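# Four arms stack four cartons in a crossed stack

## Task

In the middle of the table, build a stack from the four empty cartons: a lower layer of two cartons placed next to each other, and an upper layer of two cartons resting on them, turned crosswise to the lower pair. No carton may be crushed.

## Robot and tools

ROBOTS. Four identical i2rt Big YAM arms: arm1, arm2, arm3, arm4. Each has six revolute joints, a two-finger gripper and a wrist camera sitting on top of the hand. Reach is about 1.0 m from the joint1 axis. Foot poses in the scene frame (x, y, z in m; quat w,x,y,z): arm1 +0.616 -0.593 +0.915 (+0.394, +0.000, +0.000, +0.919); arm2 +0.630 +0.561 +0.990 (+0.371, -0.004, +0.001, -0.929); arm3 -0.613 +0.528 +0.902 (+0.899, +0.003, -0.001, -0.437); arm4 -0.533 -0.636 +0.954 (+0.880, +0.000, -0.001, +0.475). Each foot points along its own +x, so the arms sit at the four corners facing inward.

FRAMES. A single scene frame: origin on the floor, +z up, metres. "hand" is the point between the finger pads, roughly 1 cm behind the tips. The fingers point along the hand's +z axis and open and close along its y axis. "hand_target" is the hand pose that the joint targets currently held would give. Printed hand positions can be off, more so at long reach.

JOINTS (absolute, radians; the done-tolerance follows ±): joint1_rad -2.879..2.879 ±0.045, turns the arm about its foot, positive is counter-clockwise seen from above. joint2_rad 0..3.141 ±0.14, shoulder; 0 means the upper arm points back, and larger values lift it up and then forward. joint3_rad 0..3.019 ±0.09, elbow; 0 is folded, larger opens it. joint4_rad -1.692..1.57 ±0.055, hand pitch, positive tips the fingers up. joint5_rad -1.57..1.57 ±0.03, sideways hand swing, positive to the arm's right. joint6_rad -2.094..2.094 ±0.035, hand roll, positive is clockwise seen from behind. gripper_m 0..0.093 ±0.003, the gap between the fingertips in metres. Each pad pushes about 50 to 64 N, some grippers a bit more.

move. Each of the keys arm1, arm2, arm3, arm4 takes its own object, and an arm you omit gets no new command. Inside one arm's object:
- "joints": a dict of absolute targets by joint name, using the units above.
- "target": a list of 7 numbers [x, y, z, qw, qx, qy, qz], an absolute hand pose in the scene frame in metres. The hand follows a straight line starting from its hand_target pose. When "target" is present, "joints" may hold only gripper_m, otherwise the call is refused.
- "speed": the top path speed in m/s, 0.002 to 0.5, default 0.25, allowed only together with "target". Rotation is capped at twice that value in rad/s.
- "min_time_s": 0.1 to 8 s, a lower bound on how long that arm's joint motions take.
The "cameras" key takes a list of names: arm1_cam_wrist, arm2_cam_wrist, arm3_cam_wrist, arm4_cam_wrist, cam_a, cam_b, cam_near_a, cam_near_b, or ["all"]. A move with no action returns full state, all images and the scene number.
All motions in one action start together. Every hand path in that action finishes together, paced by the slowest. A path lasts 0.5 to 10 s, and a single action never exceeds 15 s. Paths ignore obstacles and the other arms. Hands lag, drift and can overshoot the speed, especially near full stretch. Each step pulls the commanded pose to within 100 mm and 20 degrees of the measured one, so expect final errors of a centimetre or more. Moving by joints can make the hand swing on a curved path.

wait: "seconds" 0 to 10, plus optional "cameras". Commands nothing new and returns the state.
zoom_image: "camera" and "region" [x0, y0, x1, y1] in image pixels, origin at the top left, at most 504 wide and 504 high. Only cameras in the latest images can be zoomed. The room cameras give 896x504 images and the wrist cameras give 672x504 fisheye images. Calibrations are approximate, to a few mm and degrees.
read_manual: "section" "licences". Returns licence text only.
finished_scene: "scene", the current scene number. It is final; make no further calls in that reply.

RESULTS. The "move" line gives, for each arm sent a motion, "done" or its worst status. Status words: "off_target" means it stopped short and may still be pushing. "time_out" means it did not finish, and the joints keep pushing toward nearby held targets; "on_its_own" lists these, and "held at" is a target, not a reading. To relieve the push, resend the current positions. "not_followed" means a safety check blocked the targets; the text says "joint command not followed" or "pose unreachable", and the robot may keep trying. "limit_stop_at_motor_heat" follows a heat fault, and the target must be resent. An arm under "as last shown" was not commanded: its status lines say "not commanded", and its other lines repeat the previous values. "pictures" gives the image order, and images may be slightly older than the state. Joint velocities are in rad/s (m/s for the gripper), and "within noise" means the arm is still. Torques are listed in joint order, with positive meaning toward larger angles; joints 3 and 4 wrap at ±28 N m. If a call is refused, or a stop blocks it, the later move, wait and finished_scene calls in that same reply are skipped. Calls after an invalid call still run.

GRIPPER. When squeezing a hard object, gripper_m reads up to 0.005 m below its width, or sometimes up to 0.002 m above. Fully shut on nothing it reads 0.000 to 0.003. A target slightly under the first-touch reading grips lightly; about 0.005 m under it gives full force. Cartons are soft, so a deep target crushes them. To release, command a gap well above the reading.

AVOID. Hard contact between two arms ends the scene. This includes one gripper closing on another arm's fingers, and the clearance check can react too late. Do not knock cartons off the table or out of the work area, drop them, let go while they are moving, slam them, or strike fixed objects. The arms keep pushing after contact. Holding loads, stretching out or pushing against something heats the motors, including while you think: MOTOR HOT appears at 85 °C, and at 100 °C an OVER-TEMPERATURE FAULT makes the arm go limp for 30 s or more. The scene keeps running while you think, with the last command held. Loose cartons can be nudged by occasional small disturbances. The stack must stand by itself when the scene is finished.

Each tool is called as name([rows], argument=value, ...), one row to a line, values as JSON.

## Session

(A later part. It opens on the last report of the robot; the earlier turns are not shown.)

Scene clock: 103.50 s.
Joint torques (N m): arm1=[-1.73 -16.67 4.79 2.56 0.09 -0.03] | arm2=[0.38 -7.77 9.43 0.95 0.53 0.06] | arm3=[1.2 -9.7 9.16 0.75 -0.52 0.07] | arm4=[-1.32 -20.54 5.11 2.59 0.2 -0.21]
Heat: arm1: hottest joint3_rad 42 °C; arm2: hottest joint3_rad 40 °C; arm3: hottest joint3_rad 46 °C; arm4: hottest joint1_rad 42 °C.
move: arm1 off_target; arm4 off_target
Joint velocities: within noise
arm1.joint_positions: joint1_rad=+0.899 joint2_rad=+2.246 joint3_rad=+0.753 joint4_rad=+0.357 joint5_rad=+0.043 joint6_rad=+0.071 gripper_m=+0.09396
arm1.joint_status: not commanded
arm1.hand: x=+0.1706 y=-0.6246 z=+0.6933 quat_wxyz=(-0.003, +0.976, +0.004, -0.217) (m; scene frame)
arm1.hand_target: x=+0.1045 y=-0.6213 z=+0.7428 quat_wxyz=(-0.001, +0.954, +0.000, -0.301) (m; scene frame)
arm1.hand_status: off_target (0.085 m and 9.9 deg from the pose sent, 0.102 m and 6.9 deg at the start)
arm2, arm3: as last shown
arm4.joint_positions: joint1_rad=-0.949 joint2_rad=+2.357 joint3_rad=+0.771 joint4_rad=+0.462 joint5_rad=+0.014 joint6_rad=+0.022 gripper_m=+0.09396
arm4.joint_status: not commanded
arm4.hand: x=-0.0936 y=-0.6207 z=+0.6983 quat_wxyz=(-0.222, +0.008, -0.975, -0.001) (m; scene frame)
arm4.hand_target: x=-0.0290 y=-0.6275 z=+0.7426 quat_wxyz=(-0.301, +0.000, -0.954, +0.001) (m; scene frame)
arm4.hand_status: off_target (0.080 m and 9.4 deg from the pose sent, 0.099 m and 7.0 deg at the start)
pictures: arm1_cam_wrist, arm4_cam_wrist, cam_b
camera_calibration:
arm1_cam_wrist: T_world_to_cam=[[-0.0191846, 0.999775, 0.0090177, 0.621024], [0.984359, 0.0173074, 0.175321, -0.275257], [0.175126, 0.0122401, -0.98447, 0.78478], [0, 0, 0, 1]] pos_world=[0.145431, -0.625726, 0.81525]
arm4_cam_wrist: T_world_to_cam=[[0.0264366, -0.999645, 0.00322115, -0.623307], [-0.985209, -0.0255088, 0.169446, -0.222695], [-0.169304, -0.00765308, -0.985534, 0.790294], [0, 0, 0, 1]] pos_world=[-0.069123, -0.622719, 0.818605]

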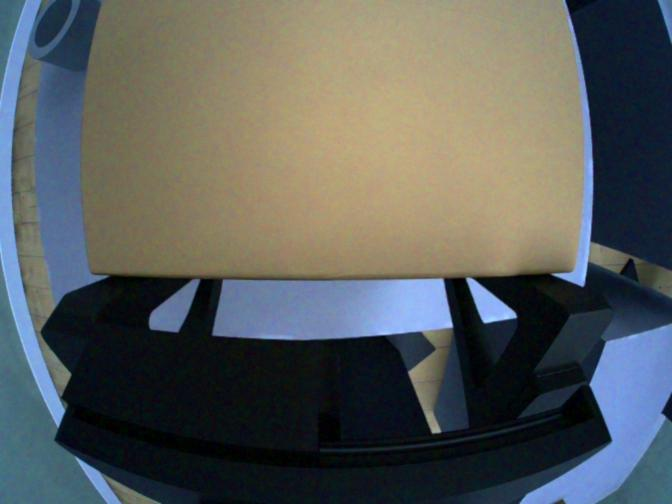

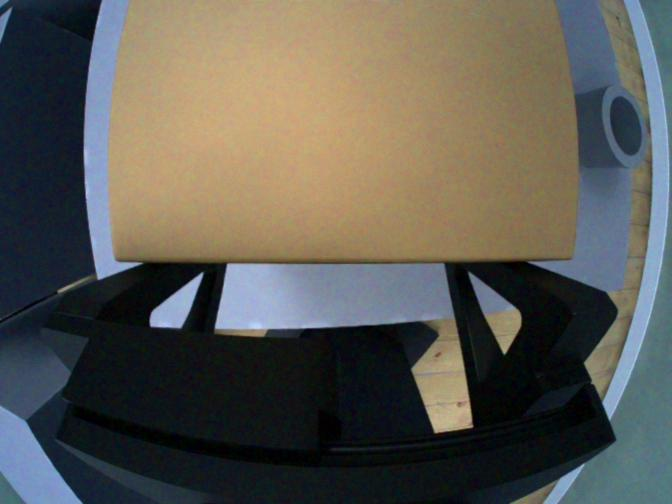

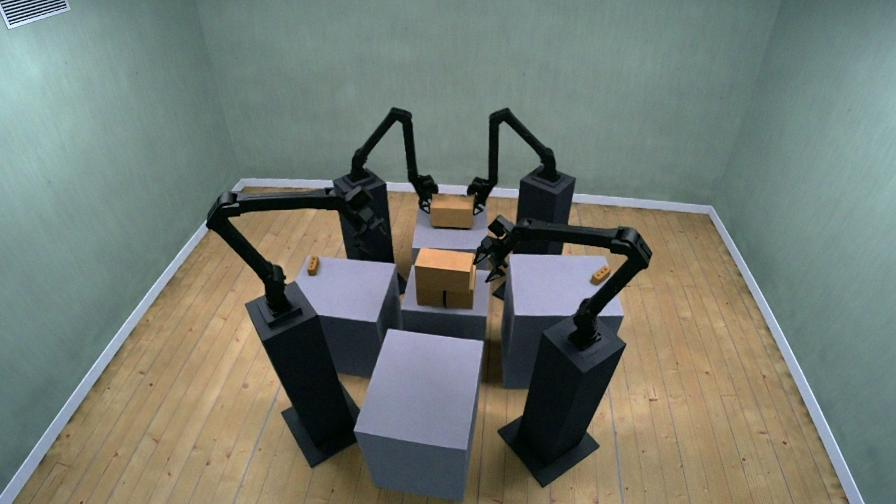

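move(arm1={"target":[0.1,-0.622,0.93,0,0.9537,0,-0.3007],"speed":0.1}, arm4={"target":[-0.025,-0.627,0.93,0.3007,0,0.9537,0],"speed":0.1}, cameras=["cam_near_b"])

move(arm1={"target":[0.075,-0.36,0.96,0,0.9537,0,-0.3007],"speed":0.1}, arm4={"target":[-0.05,-0.365,0.96,0.3007,0,0.9537,0],"speed":0.1}, cameras=["cam_near_b","cam_near_a","arm4_cam_wrist"])

Scene clock: 107.67 s.
Joint torques (N m): arm1=[-1.61 -12.28 11.43 2.61 0.14 -0.02] | arm2=[0.15 -7.53 9.33 1.2 0.52 0.07] | arm3=[1.26 -9.7 9.17 0.75 -0.51 0.07] | arm4=[-1.03 -16.32 12.04 2.84 0.25 -0.22]
Heat: arm1: hottest joint3_rad 42 °C; arm2: hottest joint3_rad 40 °C; arm3: hottest joint3_rad 47 °C; arm4: hottest joint1_rad 42 °C.
move: arm1 off_target; arm4 off_target
Joint velocities: within noise
arm1.joint_positions: joint1_rad=+0.899 joint2_rad=+1.665 joint3_rad=+0.693 joint4_rad=-0.177 joint5_rad=+0.042 joint6_rad=+0.071 gripper_m=+0.09396
arm1.joint_status: not commanded
arm1.hand: x=+0.1748 y=-0.6243 z=+0.8745 quat_wxyz=(-0.003, +0.978, +0.004, -0.210) (m; scene frame)
arm1.hand_target: x=+0.1084 y=-0.6211 z=+0.9356 quat_wxyz=(-0.001, +0.954, +0.000, -0.301) (m; scene frame)
arm1.hand_status: off_target (0.093 m and 10.7 deg from the pose sent, 0.247 m and 9.9 deg at the start; pose on its path clipped on 21 of 78 steps)
arm2, arm3: as last shown
arm4.joint_positions: joint1_rad=-0.949 joint2_rad=+1.760 joint3_rad=+0.669 joint4_rad=-0.054 joint5_rad=+0.013 joint6_rad=+0.022 gripper_m=+0.09396
arm4.joint_status: not commanded
arm4.hand: x=-0.0944 y=-0.6209 z=+0.8789 quat_wxyz=(-0.212, +0.008, -0.977, -0.001) (m; scene frame)
arm4.hand_target: x=-0.0315 y=-0.6275 z=+0.9343 quat_wxyz=(-0.300, +0.000, -0.954, +0.001) (m; scene frame)
arm4.hand_status: off_target (0.086 m and 10.6 deg from the pose sent, 0.242 m and 9.4 deg at the start; pose on its path clipped on 12 of 78 steps)
pictures: cam_near_b

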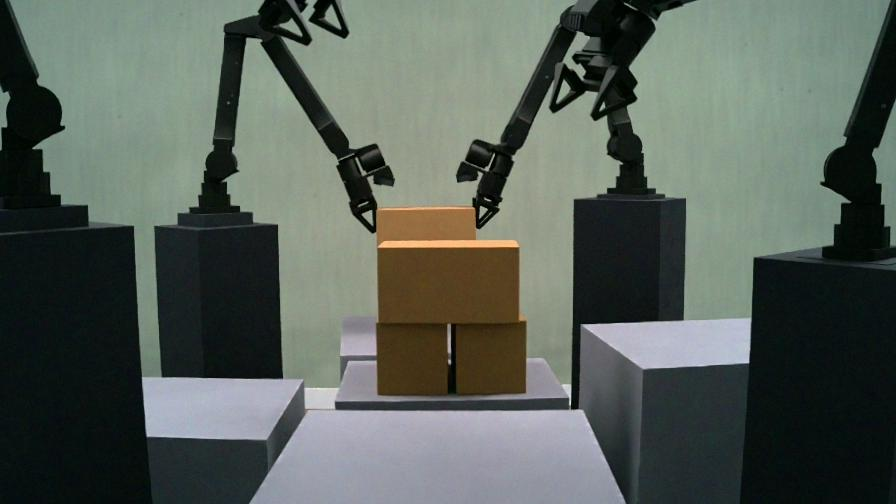

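Scene clock: 111.07 s.
Joint torques (N m): arm1=[-0.03 -10.99 14.76 2.43 -0.59 0.47] | arm2=[0.38 -6.95 9.2 1.03 0.54 0.07] | arm3=[1.2 -9.64 9.16 0.76 -0.51 0.06] | arm4=[-1.44 -13.33 17.5 2.18 1.51 -0.22]
Heat: arm1: hottest joint3_rad 43 °C; arm2: hottest joint3_rad 40 °C; arm3: hottest joint3_rad 47 °C; arm4: hottest joint1_rad 42 °C.
move: arm1 off_target; arm4 off_target
Joint velocities: within noise
arm1.joint_positions: joint1_rad=+0.321 joint2_rad=+1.727 joint3_rad=+0.928 joint4_rad=-0.392 joint5_rad=-0.262 joint6_rad=-0.453 gripper_m=+0.09396
arm1.joint_status: not commanded
arm1.hand: x=+0.1496 y=-0.3952 z=+0.9106 quat_wxyz=(+0.029, +0.974, +0.007, -0.225) (m; scene frame)
arm1.hand_target: x=+0.0858 y=-0.3646 z=+0.9674 quat_wxyz=(+0.001, +0.953, +0.001, -0.301) (m; scene frame)
arm1.hand_status: off_target (0.096 m and 9.6 deg from the pose sent, 0.295 m and 10.7 deg at the start; pose on its path clipped on 38 of 102 steps)
arm2.joint_positions: joint1_rad=-0.292 joint2_rad=+1.212 joint3_rad=+1.007 joint4_rad=-0.790 joint5_rad=+0.505 joint6_rad=+0.935 gripper_m=+0.09396
arm2.joint_status: not commanded
arm2.hand: x=+0.1920 y=+0.4345 z=+1.2349 quat_wxyz=(+0.004, -0.885, +0.284, +0.368) (m; scene frame)
arm2.hand_target: x=+0.1955 y=+0.4412 z=+1.2359 quat_wxyz=(+0.007, -0.883, +0.292, +0.367) (m; scene frame)
arm2.hand_status: not commanded
arm3.joint_positions: joint1_rad=+0.488 joint2_rad=+1.210 joint3_rad=+0.995 joint4_rad=-0.792 joint5_rad=-0.497 joint6_rad=-0.906 gripper_m=+0.09396
arm3.joint_status: not commanded
arm3.hand: x=-0.1725 y=+0.4218 z=+1.1383 quat_wxyz=(-0.360, +0.291, -0.886, -0.022) (m; scene frame)
arm3.hand_target: x=-0.1724 y=+0.4280 z=+1.1444 quat_wxyz=(-0.363, +0.301, -0.882, -0.022) (m; scene frame)
arm3.hand_status: not commanded
arm4.joint_positions: joint1_rad=-0.349 joint2_rad=+1.746 joint3_rad=+0.829 joint4_rad=-0.300 joint5_rad=+0.309 joint6_rad=+0.537 gripper_m=+0.09396
arm4.joint_status: not commanded
arm4.hand: x=-0.1243 y=-0.3976 z=+0.9180 quat_wxyz=(-0.229, +0.024, -0.973, +0.028) (m; scene frame)
arm4.hand_target: x=-0.0588 y=-0.3707 z=+0.9671 quat_wxyz=(-0.301, -0.001, -0.954, +0.001) (m; scene frame)
arm4.hand_status: off_target (0.091 m and 9.5 deg from the pose sent, 0.272 m and 10.6 deg at the start)
pictures: arm4_cam_wrist, cam_near_a, cam_near_b
camera_calibration:
arm4_cam_wrist: T_world_to_cam=[[0.0441722, -0.996722, 0.0677723, -0.455995], [-0.987212, -0.0331482, 0.155929, -0.275355], [-0.153172, -0.0737934, -0.98544, 0.978955], [0, 0, 0, 1]] pos_world=[-0.101743, -0.391388, 1.03854]

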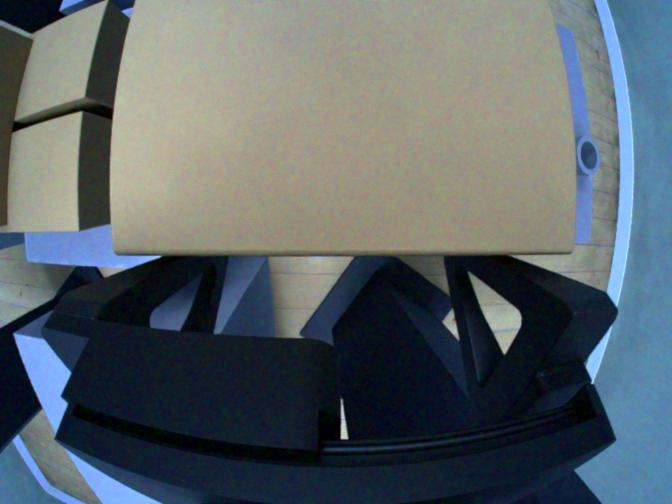

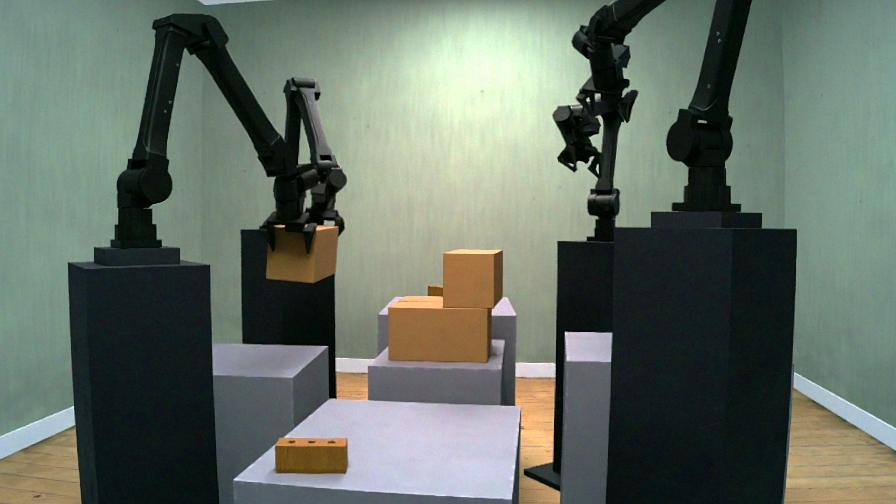

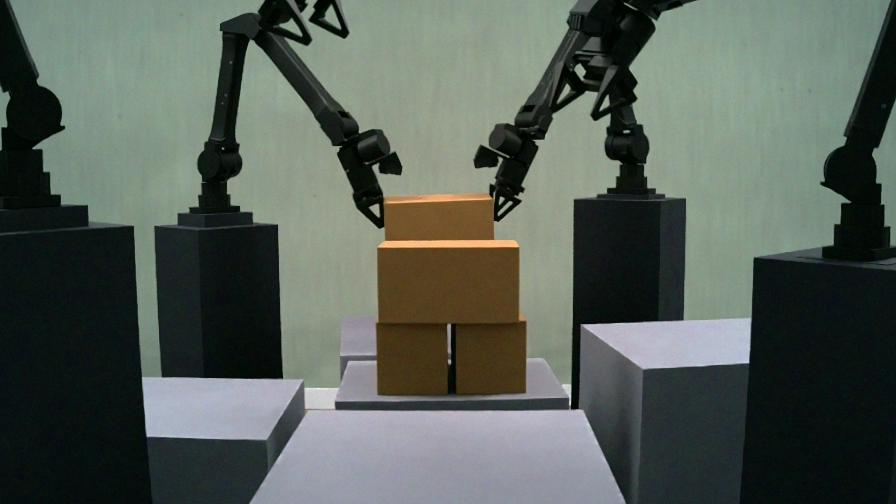

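move(arm1={"target":[0.065,-0.075,0.985,0,0.9537,0,-0.3007],"speed":0.1}, arm4={"target":[-0.06,-0.078,0.985,0.3007,0,0.9537,0],"speed":0.1}, cameras=["cam_near_b","cam_near_a","arm4_cam_wrist","cam_a"])

Scene clock: 116.53 s.
Joint torques (N m): arm1=[5.42 -17.14 15.12 1.98 -1.56 0.64] | arm2=[0.56 -7.47 9.25 0.99 0.52 0.06] | arm3=[1.2 -9.64 9.16 0.77 -0.51 0.07] | arm4=[-5.36 -20.31 18.48 1.61 2.25 -0.63]
Heat: arm1: hottest joint3_rad 46 °C; arm2: hottest joint3_rad 41 °C; arm3: hottest joint3_rad 47 °C; arm4: hottest joint3_rad 44 °C.
move: arm1 off_target; arm4 off_target
Joint velocities: within noise
arm1.joint_positions: joint1_rad=-0.108 joint2_rad=+2.140 joint3_rad=+1.682 joint4_rad=-0.833 joint5_rad=-0.416 joint6_rad=-0.817 gripper_m=+0.09396
arm1.joint_status: not commanded
arm1.hand: x=+0.1411 y=-0.0871 z=+0.9346 quat_wxyz=(+0.028, +0.969, -0.020, -0.244) (m; scene frame)
arm1.hand_target: x=+0.0729 y=-0.0847 z=+0.9892 quat_wxyz=(+0.002, +0.953, +0.002, -0.303) (m; scene frame)
arm1.hand_status: off_target (0.092 m and 7.8 deg from the pose sent, 0.339 m and 9.6 deg at the start; pose on its path clipped on 84 of 115 steps)
arm2, arm3: as last shown
arm4.joint_positions: joint1_rad=+0.068 joint2_rad=+2.142 joint3_rad=+1.611 joint4_rad=-0.794 joint5_rad=+0.451 joint6_rad=+0.943 gripper_m=+0.09396
arm4.joint_status: not commanded
arm4.hand: x=-0.1384 y=-0.0904 z=+0.9502 quat_wxyz=(-0.252, +0.029, -0.967, +0.019) (m; scene frame)
arm4.hand_target: x=-0.0660 y=-0.0877 z=+0.9890 quat_wxyz=(-0.302, -0.002, -0.953, +0.002) (m; scene frame)
arm4.hand_status: off_target (0.087 m and 7.0 deg from the pose sent, 0.333 m and 9.5 deg at the start)
pictures: arm4_cam_wrist, cam_a, cam_near_a, cam_near_b
camera_calibration:
arm4_cam_wrist: T_world_to_cam=[[0.0568672, -0.997003, 0.0524559, -0.135109], [-0.992691, -0.050863, 0.109443, -0.242383], [-0.106447, -0.0582962, -0.992608, 1.04587], [0, 0, 0, 1]] pos_world=[-0.121598, -0.086062, 1.07175]

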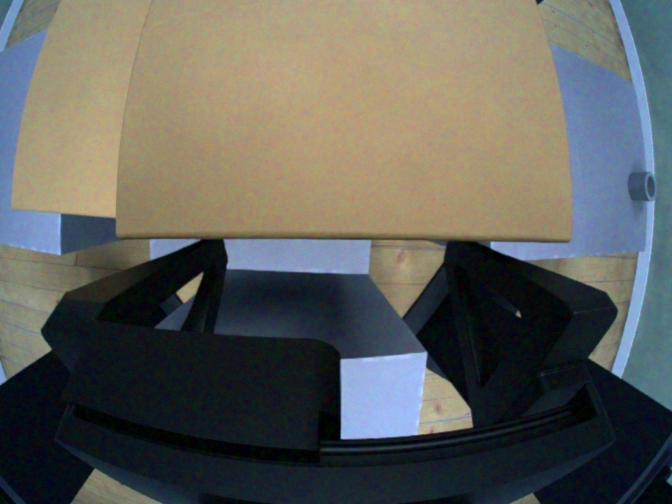

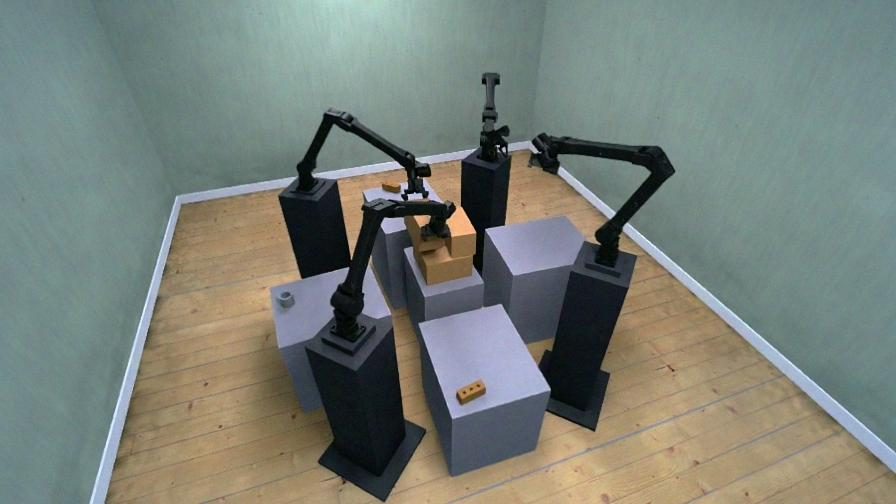

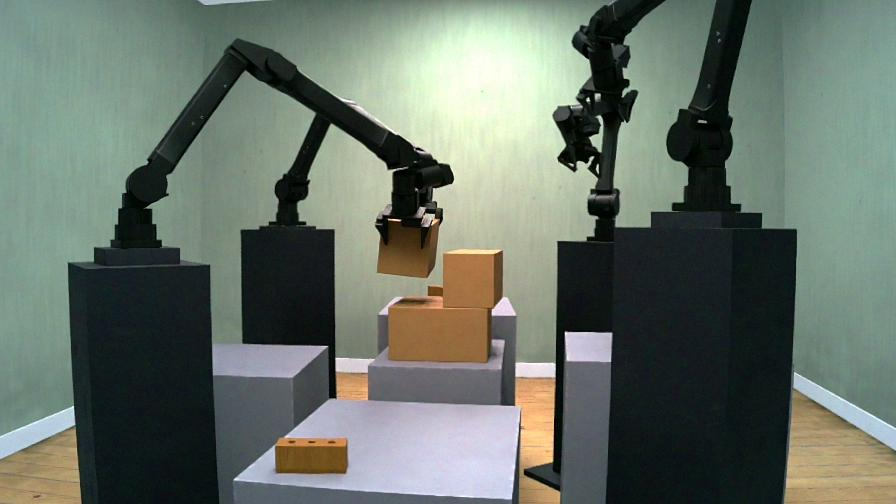

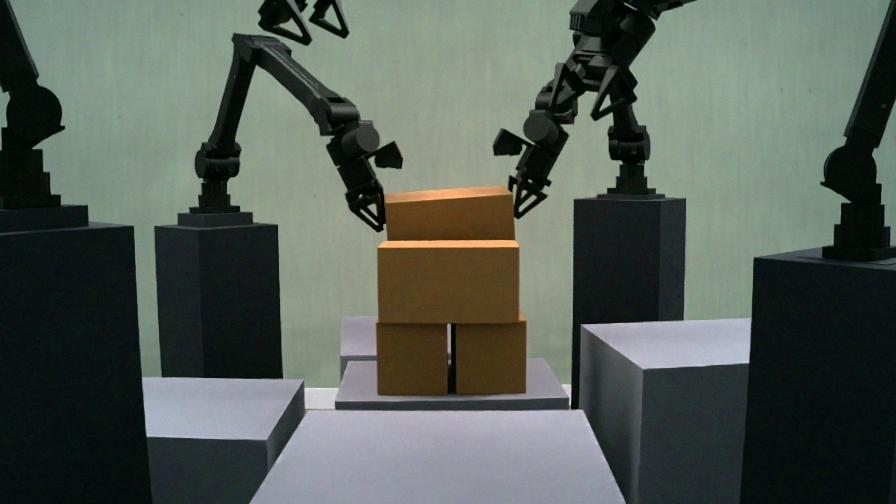

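move(arm1={"target":[0.065,-0.075,0.94,0,0.9537,0,-0.3007],"speed":0.06}, arm4={"target":[-0.06,-0.078,0.934,0.3007,0,0.9537,0],"speed":0.06})

move(arm1={"target":[0.065,-0.075,0.91,0,0.9537,0,-0.3007],"speed":0.04}, arm4={"target":[-0.06,-0.078,0.9,0.3007,0,0.9537,0],"speed":0.04}, cameras=["cam_near_b","cam_near_a"])

Scene clock: 119.10 s.
Joint torques (N m): arm1=[5.42 -18.14 12.66 3.32 -1.48 0.66] | arm2=[-0.03 -7.53 9.43 1.09 0.53 0.06] | arm3=[1.2 -9.64 9.16 0.75 -0.52 0.07] | arm4=[-5.54 -21.07 15.91 2.63 2.17 -0.74]
Heat: arm1: hottest joint3_rad 46 °C; arm2: hottest joint3_rad 41 °C; arm3: hottest joint3_rad 48 °C; arm4: hottest joint3_rad 46 °C.
move: arm1 off_target; arm4 off_target
Joint velocities: within noise
arm1.joint_positions: joint1_rad=-0.108 joint2_rad=+2.202 joint3_rad=+1.682 joint4_rad=-0.792 joint5_rad=-0.420 joint6_rad=-0.823 gripper_m=+0.09396
arm1.joint_status: not commanded
arm1.hand: x=+0.1400 y=-0.0865 z=+0.8958 quat_wxyz=(+0.037, +0.970, -0.019, -0.240) (m; scene frame)
arm1.hand_target: x=+0.0719 y=-0.0838 z=+0.9451 quat_wxyz=(+0.004, +0.953, +0.002, -0.302) (m; scene frame)
arm1.hand_status: off_target (0.088 m and 8.7 deg from the pose sent, 0.077 m and 7.8 deg at the start)
arm2, arm3: as last shown
arm4.joint_positions: joint1_rad=+0.070 joint2_rad=+2.216 joint3_rad=+1.611 joint4_rad=-0.732 joint5_rad=+0.456 joint6_rad=+0.954 gripper_m=+0.09396
arm4.joint_status: not commanded
arm4.hand: x=-0.1378 y=-0.0881 z=+0.9059 quat_wxyz=(-0.251, +0.026, -0.967, +0.023) (m; scene frame)
arm4.hand_target: x=-0.0655 y=-0.0869 z=+0.9382 quat_wxyz=(-0.302, -0.002, -0.953, +0.004) (m; scene frame)
arm4.hand_status: off_target (0.083 m and 7.1 deg from the pose sent, 0.081 m and 7.0 deg at the start)
pictures: none

Scene clock: 120.67 s.
Joint torques (N m): arm1=[5.77 -18.55 11.51 3.32 -1.51 0.69] | arm2=[-0.15 -6.71 9.36 0.99 0.53 0.05] | arm3=[1.2 -9.7 9.17 0.76 -0.51 0.07] | arm4=[-6.01 -21.01 14.83 2.61 2.1 -0.77]
Heat: arm1: hottest joint3_rad 46 °C; arm2: hottest joint3_rad 41 °C; arm3: hottest joint3_rad 48 °C; arm4: hottest joint3_rad 46 °C.
move: arm1 off_target; arm4 off_target
Joint velocities: within noise
arm1.joint_positions: joint1_rad=-0.113 joint2_rad=+2.245 joint3_rad=+1.682 joint4_rad=-0.737 joint5_rad=-0.419 joint6_rad=-0.827 gripper_m=+0.09396
arm1.joint_status: not commanded
arm1.hand: x=+0.1393 y=-0.0800 z=+0.8700 quat_wxyz=(+0.031, +0.969, -0.018, -0.243) (m; scene frame)
arm1.hand_target: x=+0.0712 y=-0.0828 z=+0.9144 quat_wxyz=(+0.005, +0.953, +0.002, -0.302) (m; scene frame)
arm1.hand_status: off_target (0.084 m and 8.1 deg from the pose sent, 0.077 m and 8.7 deg at the start)
arm2, arm3: as last shown
arm4.joint_positions: joint1_rad=+0.075 joint2_rad=+2.266 joint3_rad=+1.611 joint4_rad=-0.670 joint5_rad=+0.457 joint6_rad=+0.957 gripper_m=+0.09396
arm4.joint_status: not commanded
arm4.hand: x=-0.1380 y=-0.0828 z=+0.8768 quat_wxyz=(-0.254, +0.025, -0.967, +0.018) (m; scene frame)
arm4.hand_target: x=-0.0652 y=-0.0863 z=+0.9038 quat_wxyz=(-0.301, -0.002, -0.953, +0.004) (m; scene frame)
arm4.hand_status: off_target (0.082 m and 6.5 deg from the pose sent, 0.079 m and 7.1 deg at the start)
pictures: cam_near_a, cam_near_b

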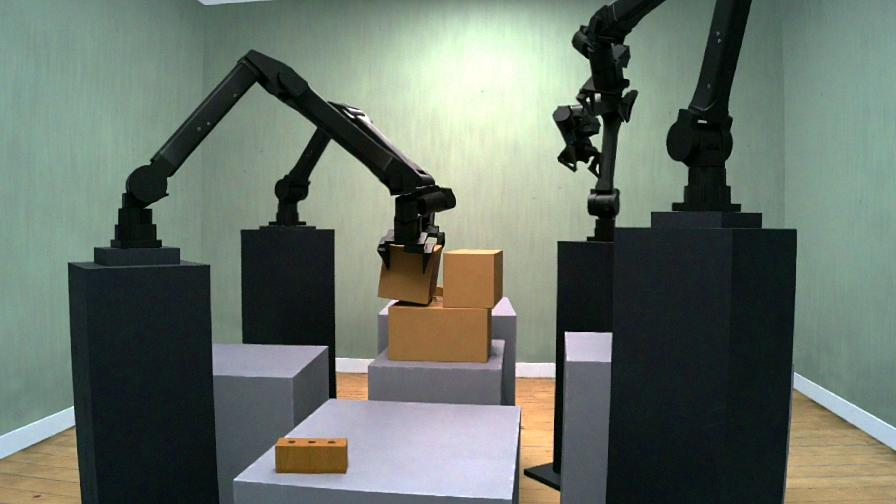

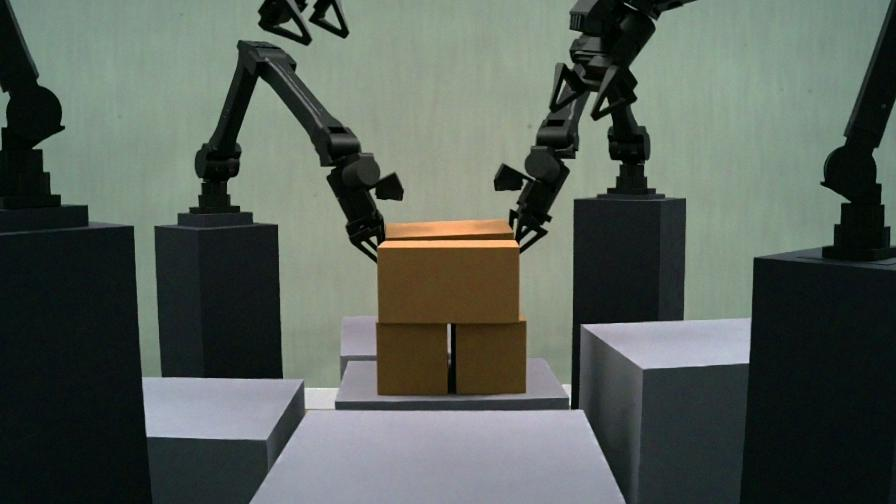

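move(arm1={"target":[0.07,-0.08,0.895,0,0.9537,0,-0.3007],"speed":0.04}, arm4={"target":[-0.065,-0.085,0.883,0.3007,0,0.9537,0],"speed":0.04}, cameras=["cam_near_b","cam_near_a"])

Scene clock: 123.80 s.
Joint torques (N m): arm1=[6.12 -18.37 9.54 3.52 -1.64 0.69] | arm2=[0.15 -7.24 9.51 0.92 0.52 0.03] | arm3=[1.32 -9.64 9.18 0.76 -0.51 0.08] | arm4=[-5.77 -21.36 12.18 2.74 2.2 -0.77]
Heat: arm1: hottest joint3_rad 46 °C; arm2: hottest joint3_rad 41 °C; arm3: hottest joint3_rad 48 °C; arm4: hottest joint3_rad 47 °C.
move: arm1 off_target; arm4 off_target
Joint velocities: within noise
arm1.joint_positions: joint1_rad=-0.117 joint2_rad=+2.252 joint3_rad=+1.682 joint4_rad=-0.705 joint5_rad=-0.414 joint6_rad=-0.829 gripper_m=+0.09396
arm1.joint_status: not commanded
arm1.hand: x=+0.1384 y=-0.0727 z=+0.8671 quat_wxyz=(+0.020, +0.968, -0.017, -0.249) (m; scene frame)
arm1.hand_target: x=+0.0749 y=-0.0857 z=+0.8982 quat_wxyz=(+0.005, +0.954, +0.003, -0.301) (m; scene frame)
arm1.hand_status: off_target (0.074 m and 6.9 deg from the pose sent, 0.074 m and 8.0 deg at the start)
arm2, arm3: as last shown
arm4.joint_positions: joint1_rad=+0.079 joint2_rad=+2.282 joint3_rad=+1.611 joint4_rad=-0.633 joint5_rad=+0.454 joint6_rad=+0.959 gripper_m=+0.09396
arm4.joint_status: not commanded
arm4.hand: x=-0.1385 y=-0.0766 z=+0.8680 quat_wxyz=(-0.258, +0.023, -0.966, +0.007) (m; scene frame)
arm4.hand_target: x=-0.0697 y=-0.0913 z=+0.8857 quat_wxyz=(-0.300, -0.002, -0.954, +0.004) (m; scene frame)
arm4.hand_status: off_target (0.075 m and 5.8 deg from the pose sent, 0.073 m and 6.5 deg at the start)
pictures: cam_near_a, cam_near_b

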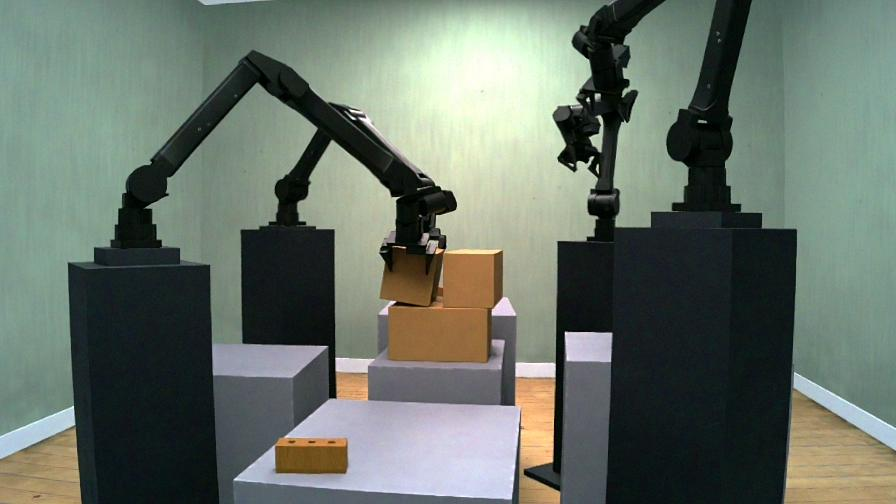

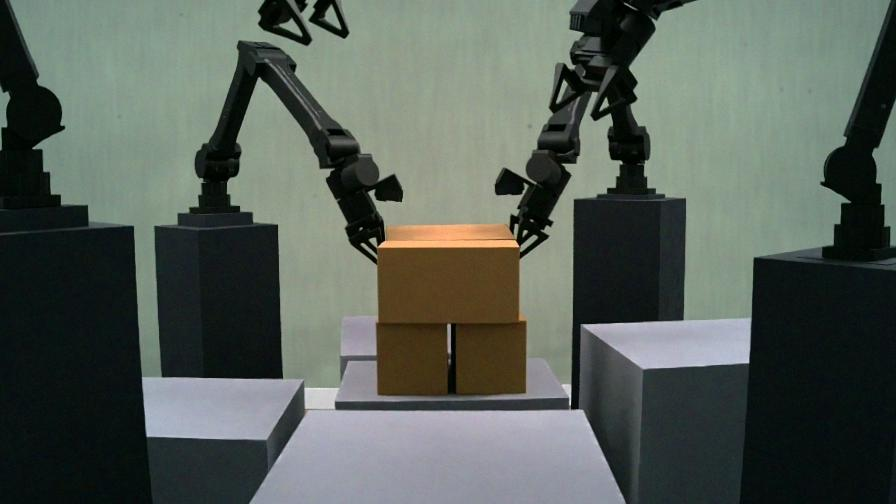

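move(arm1={"target":[0.13,-0.08,0.885,0,0.9537,0,-0.3007],"speed":0.04}, arm4={"target":[-0.125,-0.085,0.878,0.3007,0,0.9537,0],"speed":0.04}, cameras=["cam_near_b","cam_near_a"])

move(arm1={"target":[0.21,-0.08,0.91,0,0.9537,0,-0.3007],"speed":0.06}, arm4={"target":[-0.205,-0.085,0.91,0.3007,0,0.9537,0],"speed":0.06}, cameras=["cam_near_b","cam_near_a"])

Scene clock: 126.77 s.
Joint torques (N m): arm1=[0.15 -20.42 6.61 1.83 -0.76 0.15] | arm2=[-0.62 -7.36 9.37 1.11 0.5 0.11] | arm3=[1.26 -9.7 9.17 0.77 -0.51 0.07] | arm4=[-0.91 -24.18 7.5 1.46 0.98 -0.23]
Heat: arm1: hottest joint3_rad 46 °C; arm2: hottest joint3_rad 41 °C; arm3: hottest joint3_rad 48 °C; arm4: hottest joint3_rad 47 °C.
move: arm1 off_target; arm4 off_target
Joint velocities: within noise
arm1.joint_positions: joint1_rad=-0.119 joint2_rad=+2.236 joint3_rad=+1.583 joint4_rad=-0.599 joint5_rad=-0.461 joint6_rad=-0.835 gripper_m=+0.09396
arm1.joint_status: not commanded
arm1.hand: x=+0.1446 y=-0.0906 z=+0.8505 quat_wxyz=(+0.024, +0.962, -0.009, -0.272) (m; scene frame)
arm1.hand_target: x=+0.1307 y=-0.0807 z=+0.8850 quat_wxyz=(+0.000, +0.954, +0.000, -0.300) (m; scene frame)
arm1.hand_status: off_target (0.039 m and 4.5 deg from the pose sent, 0.021 m and 6.9 deg at the start)
arm2, arm3: as last shown
arm4.joint_positions: joint1_rad=+0.083 joint2_rad=+2.282 joint3_rad=+1.569 joint4_rad=-0.573 joint5_rad=+0.511 joint6_rad=+0.981 gripper_m=+0.09396
arm4.joint_status: not commanded
arm4.hand: x=-0.1363 y=-0.0860 z=+0.8611 quat_wxyz=(-0.285, +0.008, -0.958, +0.011) (m; scene frame)
arm4.hand_target: x=-0.1251 y=-0.0852 z=+0.8779 quat_wxyz=(-0.301, +0.000, -0.954, +0.000) (m; scene frame)
arm4.hand_status: off_target (0.020 m and 2.4 deg from the pose sent, 0.019 m and 5.8 deg at the start)
pictures: cam_near_a, cam_near_b

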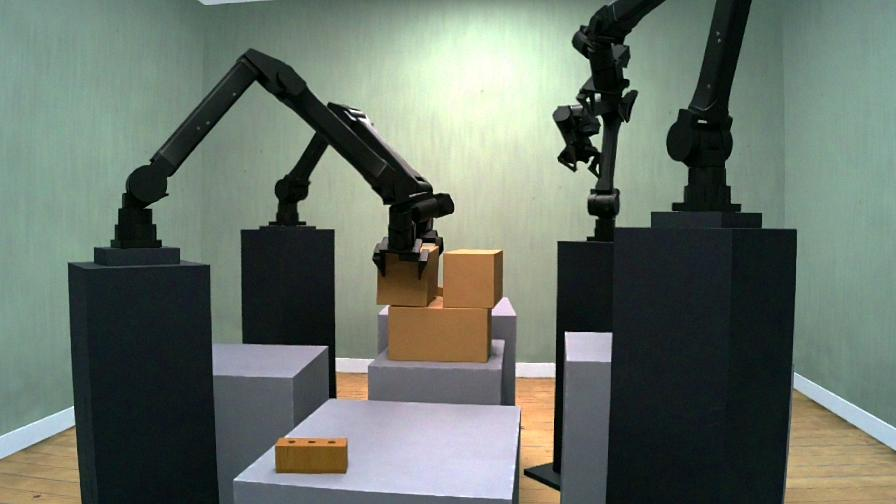

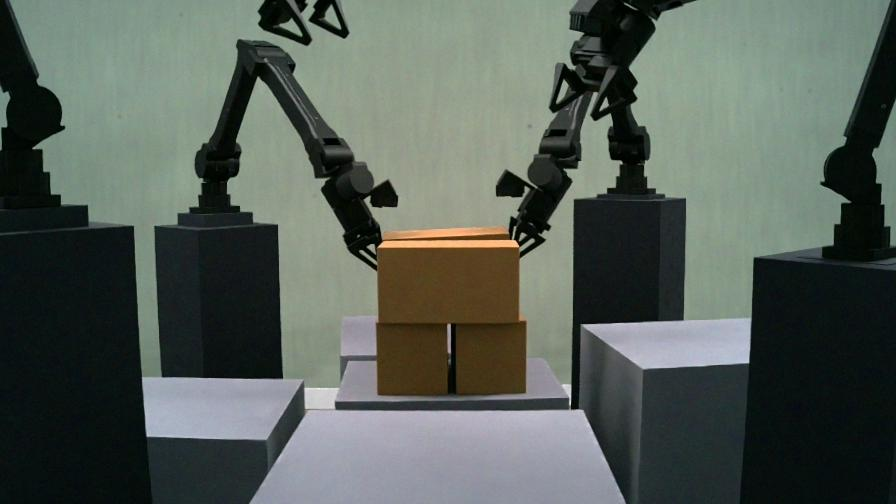

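Scene clock: 128.87 s.
Joint torques (N m): arm1=[-1.26 -18.26 5.81 0.39 -0.42 0.04] | arm2=[0.26 -7.53 9.37 1.05 0.49 0.06] | arm3=[1.14 -9.7 9.17 0.76 -0.52 0.07] | arm4=[0.91 -21.77 6.79 0.36 0.6 -0.11]
Heat: arm1: hottest joint3_rad 46 °C; arm2: hottest joint3_rad 41 °C; arm3: hottest joint3_rad 48 °C; arm4: hottest joint3_rad 47 °C.
move: arm1 off_target; arm4 done
Joint velocities: within noise
arm1.joint_positions: joint1_rad=-0.209 joint2_rad=+2.098 joint3_rad=+1.449 joint4_rad=-0.591 joint5_rad=-0.510 joint6_rad=-0.933 gripper_m=+0.09396
arm1.joint_status: not commanded
arm1.hand: x=+0.2036 y=-0.0846 z=+0.8939 quat_wxyz=(+0.008, +0.955, +0.000, -0.296) (m; scene frame)
arm1.hand_target: x=+0.2097 y=-0.0800 z=+0.9098 quat_wxyz=(+0.000, +0.954, +0.000, -0.301) (m; scene frame)
arm1.hand_status: off_target (0.018 m and 1.1 deg from the pose sent, 0.089 m and 4.5 deg at the start)
arm2, arm3: as last shown
arm4.joint_positions: joint1_rad=+0.176 joint2_rad=+2.155 joint3_rad=+1.466 joint4_rad=-0.613 joint5_rad=+0.556 joint6_rad=+1.095 gripper_m=+0.09396
arm4.joint_status: not commanded
arm4.hand: x=-0.1958 y=-0.0834 z=+0.9069 quat_wxyz=(-0.301, -0.003, -0.953, -0.001) (m; scene frame)
arm4.hand_target: x=-0.2048 y=-0.0850 z=+0.9098 quat_wxyz=(-0.301, +0.000, -0.954, +0.000) (m; scene frame)
arm4.hand_status: done (0.010 m and 0.4 deg from the pose sent, 0.084 m and 2.4 deg at the start)
pictures: cam_near_a, cam_near_b

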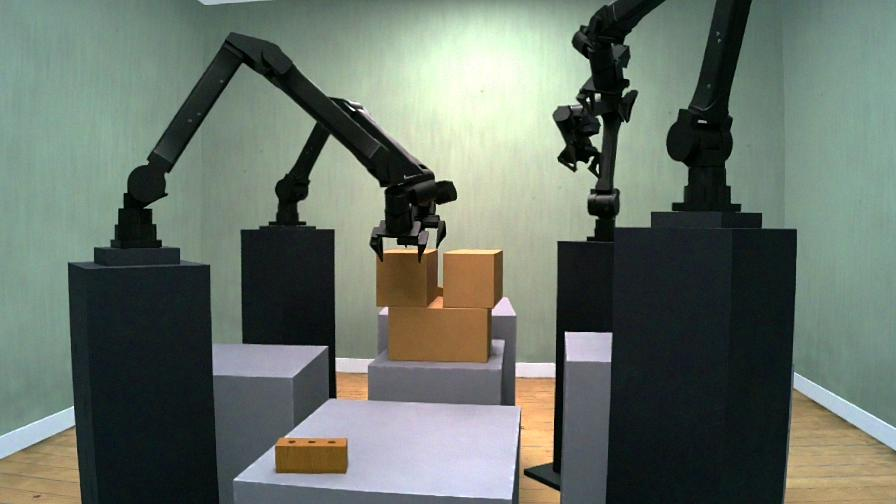

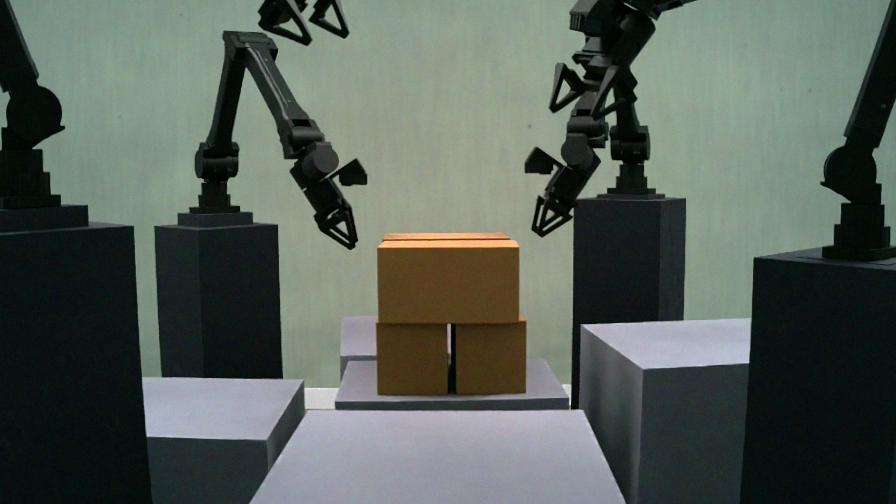

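Stack complete. Back away and finish practice.

move(arm1={"target":[0.27,-0.2,1.05,0,0.9537,0,-0.3007],"speed":0.2}, arm4={"target":[-0.26,-0.2,1.05,0.3007,0,0.9537,0],"speed":0.2}, cameras=["cam_near_a"])

finished_scene(scene=1)

Scene clock: 131.17 s.
Joint torques (N m): arm1=[0.62 -12.04 6.71 0.44 -0.17 0.16] | arm2=[0.5 -7.53 9.29 1.14 0.52 0.06] | arm3=[1.26 -9.64 9.17 0.77 -0.52 0.07] | arm4=[1.32 -14.8 7.75 0.27 0.58 -0.11]
Heat: arm1: hottest joint3_rad 46 °C; arm2: hottest joint3_rad 41 °C; arm3: hottest joint3_rad 48 °C; arm4: hottest joint3_rad 47 °C.
move: arm1 done; arm4 off_target
Joint velocities: within noise
arm1.joint_positions: joint1_rad=-0.209 joint2_rad=+1.589 joint3_rad=+1.143 joint4_rad=-0.768 joint5_rad=-0.510 joint6_rad=-0.924 gripper_m=+0.09396
arm1.joint_status: not commanded
arm1.hand: x=+0.2711 y=-0.1940 z=+1.0459 quat_wxyz=(-0.001, +0.953, -0.001, -0.302) (m; scene frame)
arm1.hand_target: x=+0.2699 y=-0.1999 z=+1.0500 quat_wxyz=(+0.000, +0.954, +0.000, -0.301) (m; scene frame)
arm1.hand_status: done (0.007 m and 0.2 deg from the pose sent, 0.205 m and 1.1 deg at the start)
arm2, arm3: as last shown
arm4.joint_positions: joint1_rad=+0.187 joint2_rad=+1.659 joint3_rad=+1.143 joint4_rad=-0.785 joint5_rad=+0.561 joint6_rad=+1.113 gripper_m=+0.09396
arm4.joint_status: not commanded
arm4.hand: x=-0.2501 y=-0.1972 z=+1.0548 quat_wxyz=(-0.304, -0.006, -0.953, -0.005) (m; scene frame)
arm4.hand_target: x=-0.2598 y=-0.2000 z=+1.0500 quat_wxyz=(-0.301, +0.000, -0.954, +0.000) (m; scene frame)
arm4.hand_status: off_target (0.011 m and 1.0 deg from the pose sent, 0.195 m and 0.4 deg at the start)
pictures: cam_near_a

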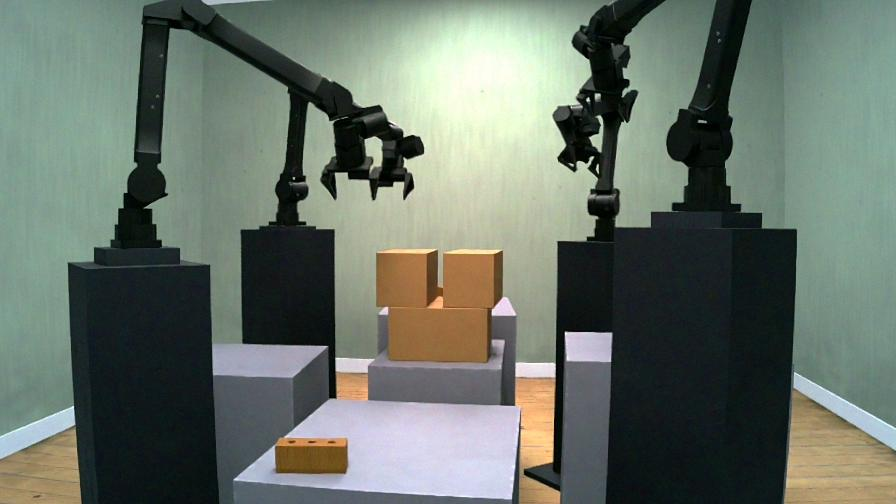

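The scene is finished: the task was done.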